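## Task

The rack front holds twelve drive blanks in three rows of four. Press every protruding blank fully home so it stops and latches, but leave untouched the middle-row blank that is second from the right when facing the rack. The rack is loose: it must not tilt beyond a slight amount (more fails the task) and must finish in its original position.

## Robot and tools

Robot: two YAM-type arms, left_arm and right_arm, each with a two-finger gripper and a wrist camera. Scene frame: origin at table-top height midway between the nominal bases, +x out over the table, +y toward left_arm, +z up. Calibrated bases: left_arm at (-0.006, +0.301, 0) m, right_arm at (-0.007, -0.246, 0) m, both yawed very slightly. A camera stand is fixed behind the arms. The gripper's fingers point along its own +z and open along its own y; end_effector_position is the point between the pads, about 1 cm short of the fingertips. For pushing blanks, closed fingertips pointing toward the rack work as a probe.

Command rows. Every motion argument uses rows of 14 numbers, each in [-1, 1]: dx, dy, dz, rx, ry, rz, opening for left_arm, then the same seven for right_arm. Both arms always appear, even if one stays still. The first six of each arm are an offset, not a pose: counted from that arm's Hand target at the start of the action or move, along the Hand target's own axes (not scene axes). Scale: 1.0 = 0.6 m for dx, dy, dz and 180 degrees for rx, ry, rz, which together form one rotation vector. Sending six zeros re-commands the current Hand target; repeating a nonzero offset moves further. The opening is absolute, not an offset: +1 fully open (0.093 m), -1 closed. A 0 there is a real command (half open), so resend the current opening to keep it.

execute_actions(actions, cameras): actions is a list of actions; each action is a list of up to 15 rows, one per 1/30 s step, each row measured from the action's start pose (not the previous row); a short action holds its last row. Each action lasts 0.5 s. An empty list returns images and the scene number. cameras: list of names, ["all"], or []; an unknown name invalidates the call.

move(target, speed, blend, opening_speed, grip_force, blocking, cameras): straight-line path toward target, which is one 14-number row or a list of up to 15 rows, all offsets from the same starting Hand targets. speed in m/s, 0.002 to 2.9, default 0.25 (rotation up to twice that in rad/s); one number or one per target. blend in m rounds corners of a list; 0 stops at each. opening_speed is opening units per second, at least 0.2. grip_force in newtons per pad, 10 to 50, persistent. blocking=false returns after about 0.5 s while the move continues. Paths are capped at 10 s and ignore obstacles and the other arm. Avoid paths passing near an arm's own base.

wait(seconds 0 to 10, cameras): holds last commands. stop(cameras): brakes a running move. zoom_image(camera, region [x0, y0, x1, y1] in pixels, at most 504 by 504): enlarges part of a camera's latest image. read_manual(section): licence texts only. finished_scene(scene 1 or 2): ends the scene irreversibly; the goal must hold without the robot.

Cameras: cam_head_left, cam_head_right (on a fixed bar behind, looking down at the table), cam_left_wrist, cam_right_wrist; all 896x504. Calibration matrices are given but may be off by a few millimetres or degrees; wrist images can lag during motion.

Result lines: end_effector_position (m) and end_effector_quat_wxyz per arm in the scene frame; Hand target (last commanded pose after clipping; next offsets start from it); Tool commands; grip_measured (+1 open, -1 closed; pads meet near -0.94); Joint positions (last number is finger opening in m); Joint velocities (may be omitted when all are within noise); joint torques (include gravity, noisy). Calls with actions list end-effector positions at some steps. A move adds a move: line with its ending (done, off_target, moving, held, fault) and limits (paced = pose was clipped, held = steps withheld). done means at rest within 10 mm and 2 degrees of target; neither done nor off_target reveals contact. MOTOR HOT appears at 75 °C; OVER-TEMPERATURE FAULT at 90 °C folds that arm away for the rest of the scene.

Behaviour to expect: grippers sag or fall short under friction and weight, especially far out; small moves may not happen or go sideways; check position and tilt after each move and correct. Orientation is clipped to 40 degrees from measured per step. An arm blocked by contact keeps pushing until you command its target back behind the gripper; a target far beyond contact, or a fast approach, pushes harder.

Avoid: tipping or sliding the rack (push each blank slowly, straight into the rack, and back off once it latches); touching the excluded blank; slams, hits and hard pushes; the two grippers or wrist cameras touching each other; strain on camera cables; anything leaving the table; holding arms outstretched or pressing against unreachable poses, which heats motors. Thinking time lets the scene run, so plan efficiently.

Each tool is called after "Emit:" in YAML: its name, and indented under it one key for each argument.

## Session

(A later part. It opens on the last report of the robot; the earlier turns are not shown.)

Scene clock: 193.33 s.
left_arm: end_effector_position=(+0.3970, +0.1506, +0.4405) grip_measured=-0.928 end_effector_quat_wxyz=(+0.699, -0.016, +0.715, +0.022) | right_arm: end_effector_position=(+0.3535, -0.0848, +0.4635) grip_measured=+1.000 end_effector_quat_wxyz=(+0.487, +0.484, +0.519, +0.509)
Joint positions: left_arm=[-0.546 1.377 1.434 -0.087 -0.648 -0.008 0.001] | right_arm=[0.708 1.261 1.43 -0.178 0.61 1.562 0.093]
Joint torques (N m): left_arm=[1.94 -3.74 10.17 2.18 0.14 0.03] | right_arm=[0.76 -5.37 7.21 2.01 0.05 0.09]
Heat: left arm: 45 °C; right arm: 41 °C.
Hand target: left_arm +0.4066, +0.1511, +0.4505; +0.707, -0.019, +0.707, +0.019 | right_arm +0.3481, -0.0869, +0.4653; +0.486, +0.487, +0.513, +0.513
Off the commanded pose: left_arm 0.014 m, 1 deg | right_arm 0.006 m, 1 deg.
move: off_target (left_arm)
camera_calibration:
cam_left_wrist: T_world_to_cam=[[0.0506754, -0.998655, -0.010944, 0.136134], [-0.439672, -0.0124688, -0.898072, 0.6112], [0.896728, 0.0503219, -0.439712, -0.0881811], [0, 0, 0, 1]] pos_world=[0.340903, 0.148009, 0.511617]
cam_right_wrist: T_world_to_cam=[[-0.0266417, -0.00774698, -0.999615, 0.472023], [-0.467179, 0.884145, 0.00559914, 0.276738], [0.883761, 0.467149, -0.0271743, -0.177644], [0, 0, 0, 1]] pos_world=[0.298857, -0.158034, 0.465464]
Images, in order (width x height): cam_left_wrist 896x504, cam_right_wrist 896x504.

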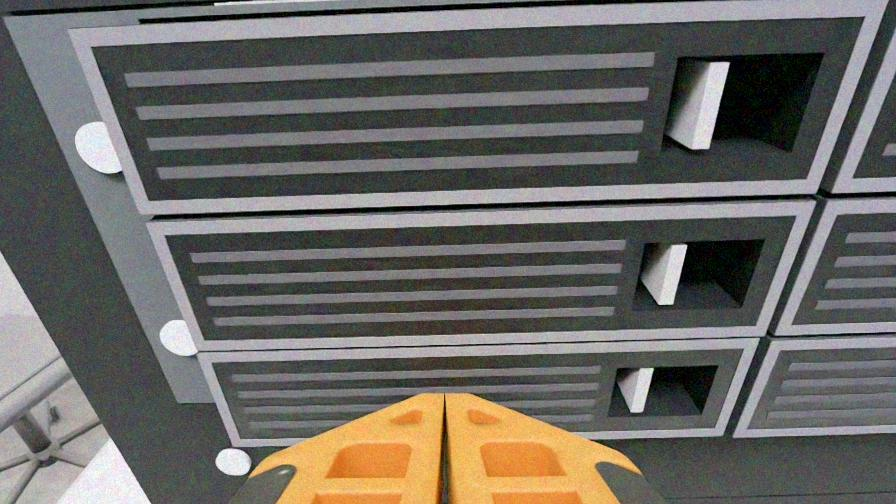

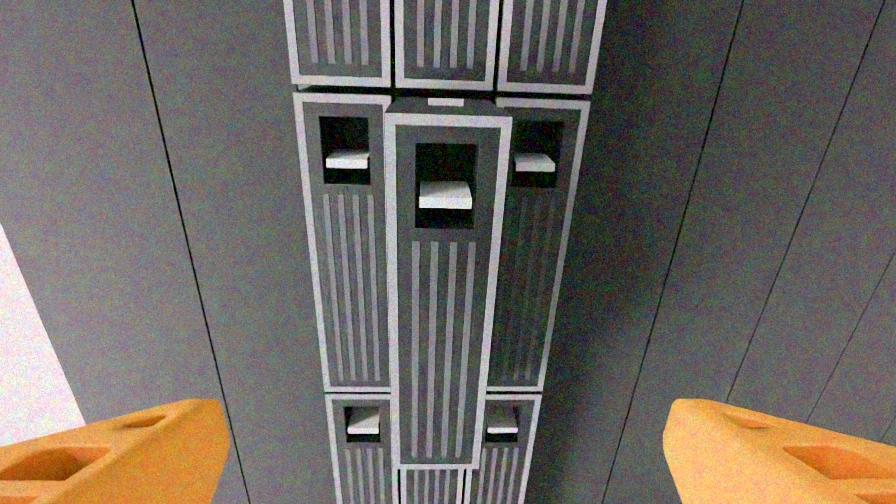

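Emit:
move:
  target: [0, 0.0008, -0.1667, 0, 0, 0, -0.93, 0, 0, -0.0833, 0, 0, 0, 1.0]
  speed: [0.1]
  cameras: ["all"]

Emit:
zoom_image:
  camera: "cam_left_wrist"
  region: [250, 100, 750, 420]

Emit:
zoom_image:
  camera: "cam_head_left"
  region: [225, 20, 375, 110]

Emit:
zoom_image:
  camera: "cam_head_left"
  region: [370, 20, 540, 110]

Emit:
zoom_image:
  camera: "cam_right_wrist"
  region: [250, 60, 600, 400]

Scene clock: 209.87 s.
left_arm: end_effector_position=(+0.3095, +0.1461, +0.4570) grip_measured=-0.928 end_effector_quat_wxyz=(+0.711, -0.026, +0.703, +0.011) | right_arm: end_effector_position=(+0.3022, -0.0878, +0.4650) grip_measured=+1.000 end_effector_quat_wxyz=(+0.488, +0.484, +0.518, +0.510)
Joint positions: left_arm=[-0.788 1.16 1.32 -0.143 -0.891 -0.008 0.001] | right_arm=[0.852 1.125 1.356 -0.236 0.756 1.562 0.093]
Joint torques (N m): left_arm=[-0.76 -5.03 5.05 1.76 -0.16 0.03] | right_arm=[0.79 -3.58 7.06 1.95 0.05 0.09]
Heat: left arm: 42 °C; right arm: 38 °C.
Hand target: left_arm +0.3067, +0.1463, +0.4506; +0.707, -0.019, +0.707, +0.019 | right_arm +0.2982, -0.0896, +0.4653; +0.486, +0.487, +0.513, +0.513
Off the commanded pose: left_arm 0.007 m, 1 deg | right_arm 0.004 m, 1 deg.
move: done
camera_calibration:
cam_left_wrist: T_world_to_cam=[[0.0513145, -0.998478, 0.0201987, 0.121786], [-0.407263, -0.039389, -0.912461, 0.587907], [0.911868, 0.0385963, -0.408665, -0.0193321], [0, 0, 0, 1]] pos_world=[0.250812, 0.145504, 0.526082]
cam_right_wrist: T_world_to_cam=[[-0.0237254, -0.00639741, -0.999698, 0.471375], [-0.466206, 0.88466, 0.00540302, 0.255265], [0.884358, 0.466193, -0.0239714, -0.132718], [0, 0, 0, 1]] pos_world=[0.24756, -0.160935, 0.466672]

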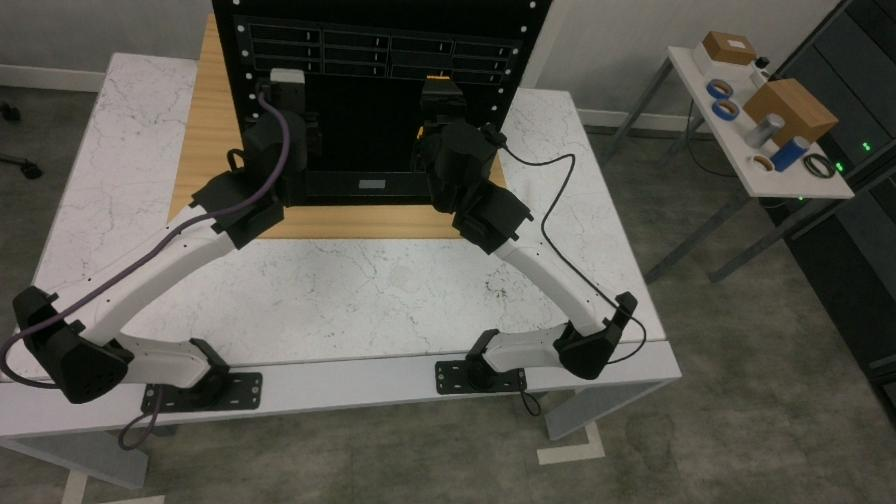

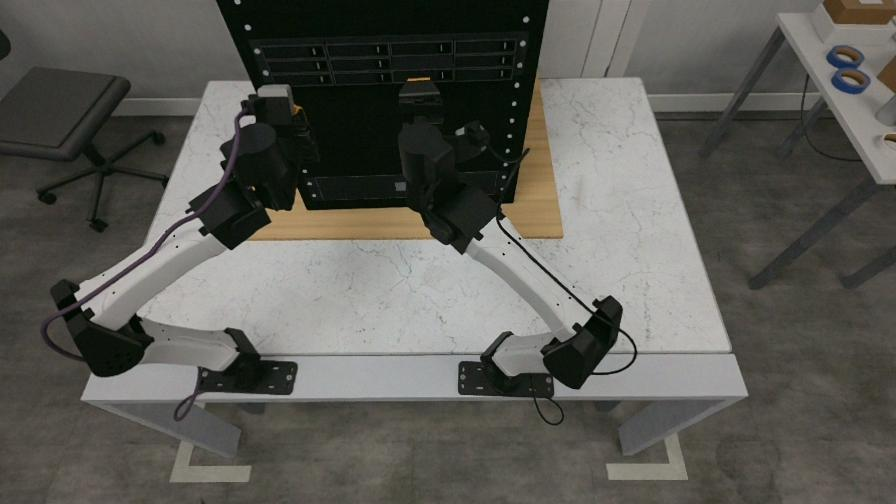

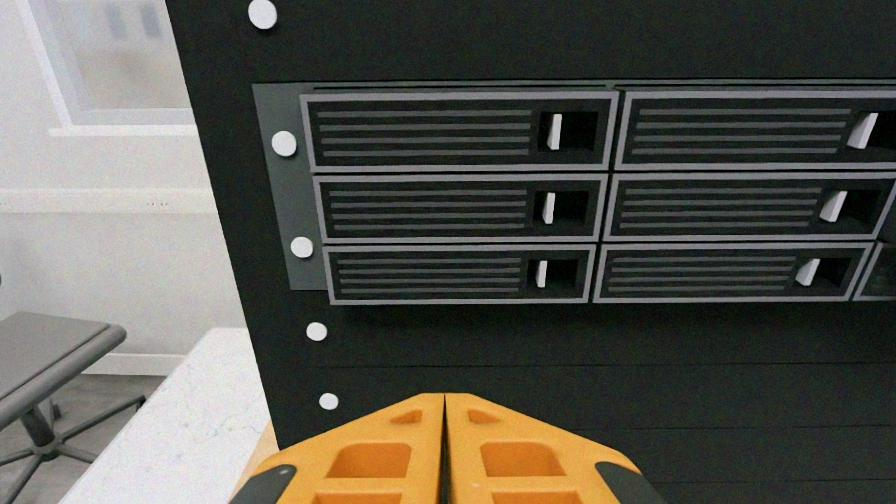

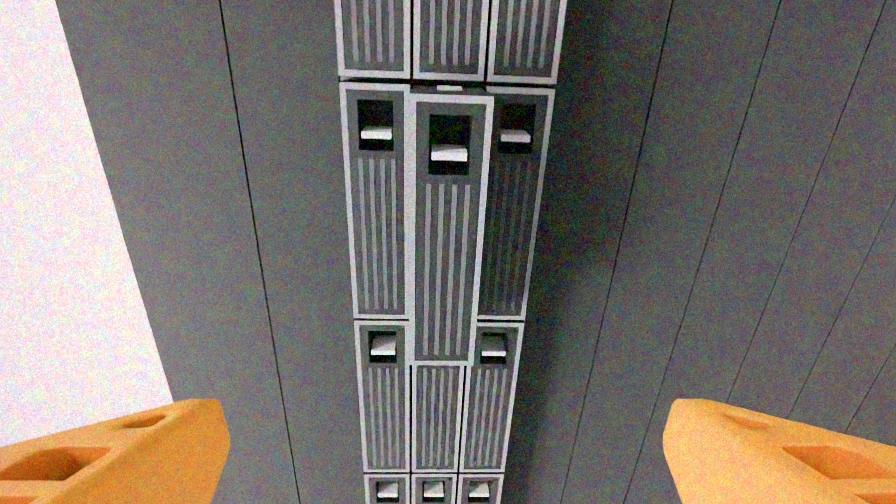

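Scaled by 1.008 from the camera's 896x504 image, which has a finer 1280x720 frame.

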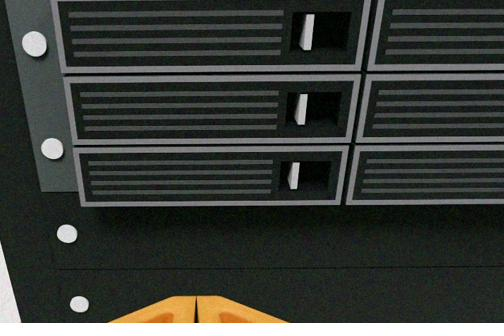

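Scaled by 3.360 from the camera's 896x504 image, which has a finer 1280x720 frame.

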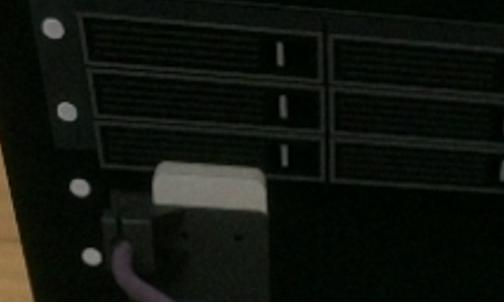

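Scaled by 2.965 from the camera's 896x504 image, which has a finer 1280x720 frame.

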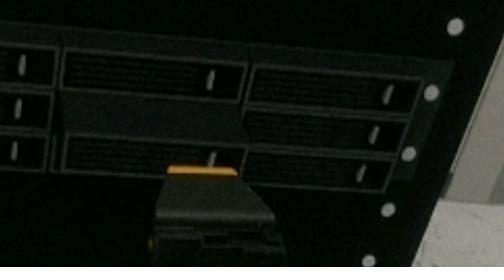

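Scaled by 1.440 from the camera's 896x504 image, which has a finer 1280x720 frame.

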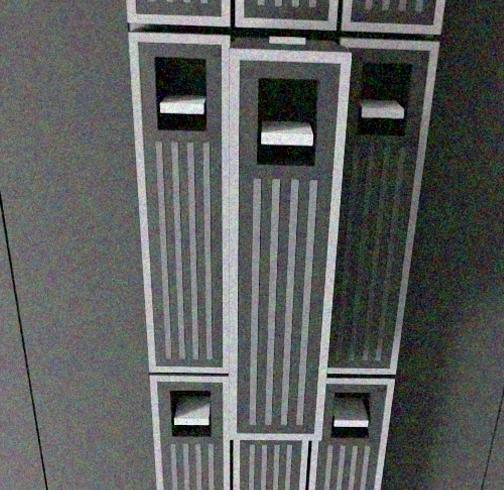

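Emit:
finished_scene:
  scene: 2

The scene is finished: the task was done.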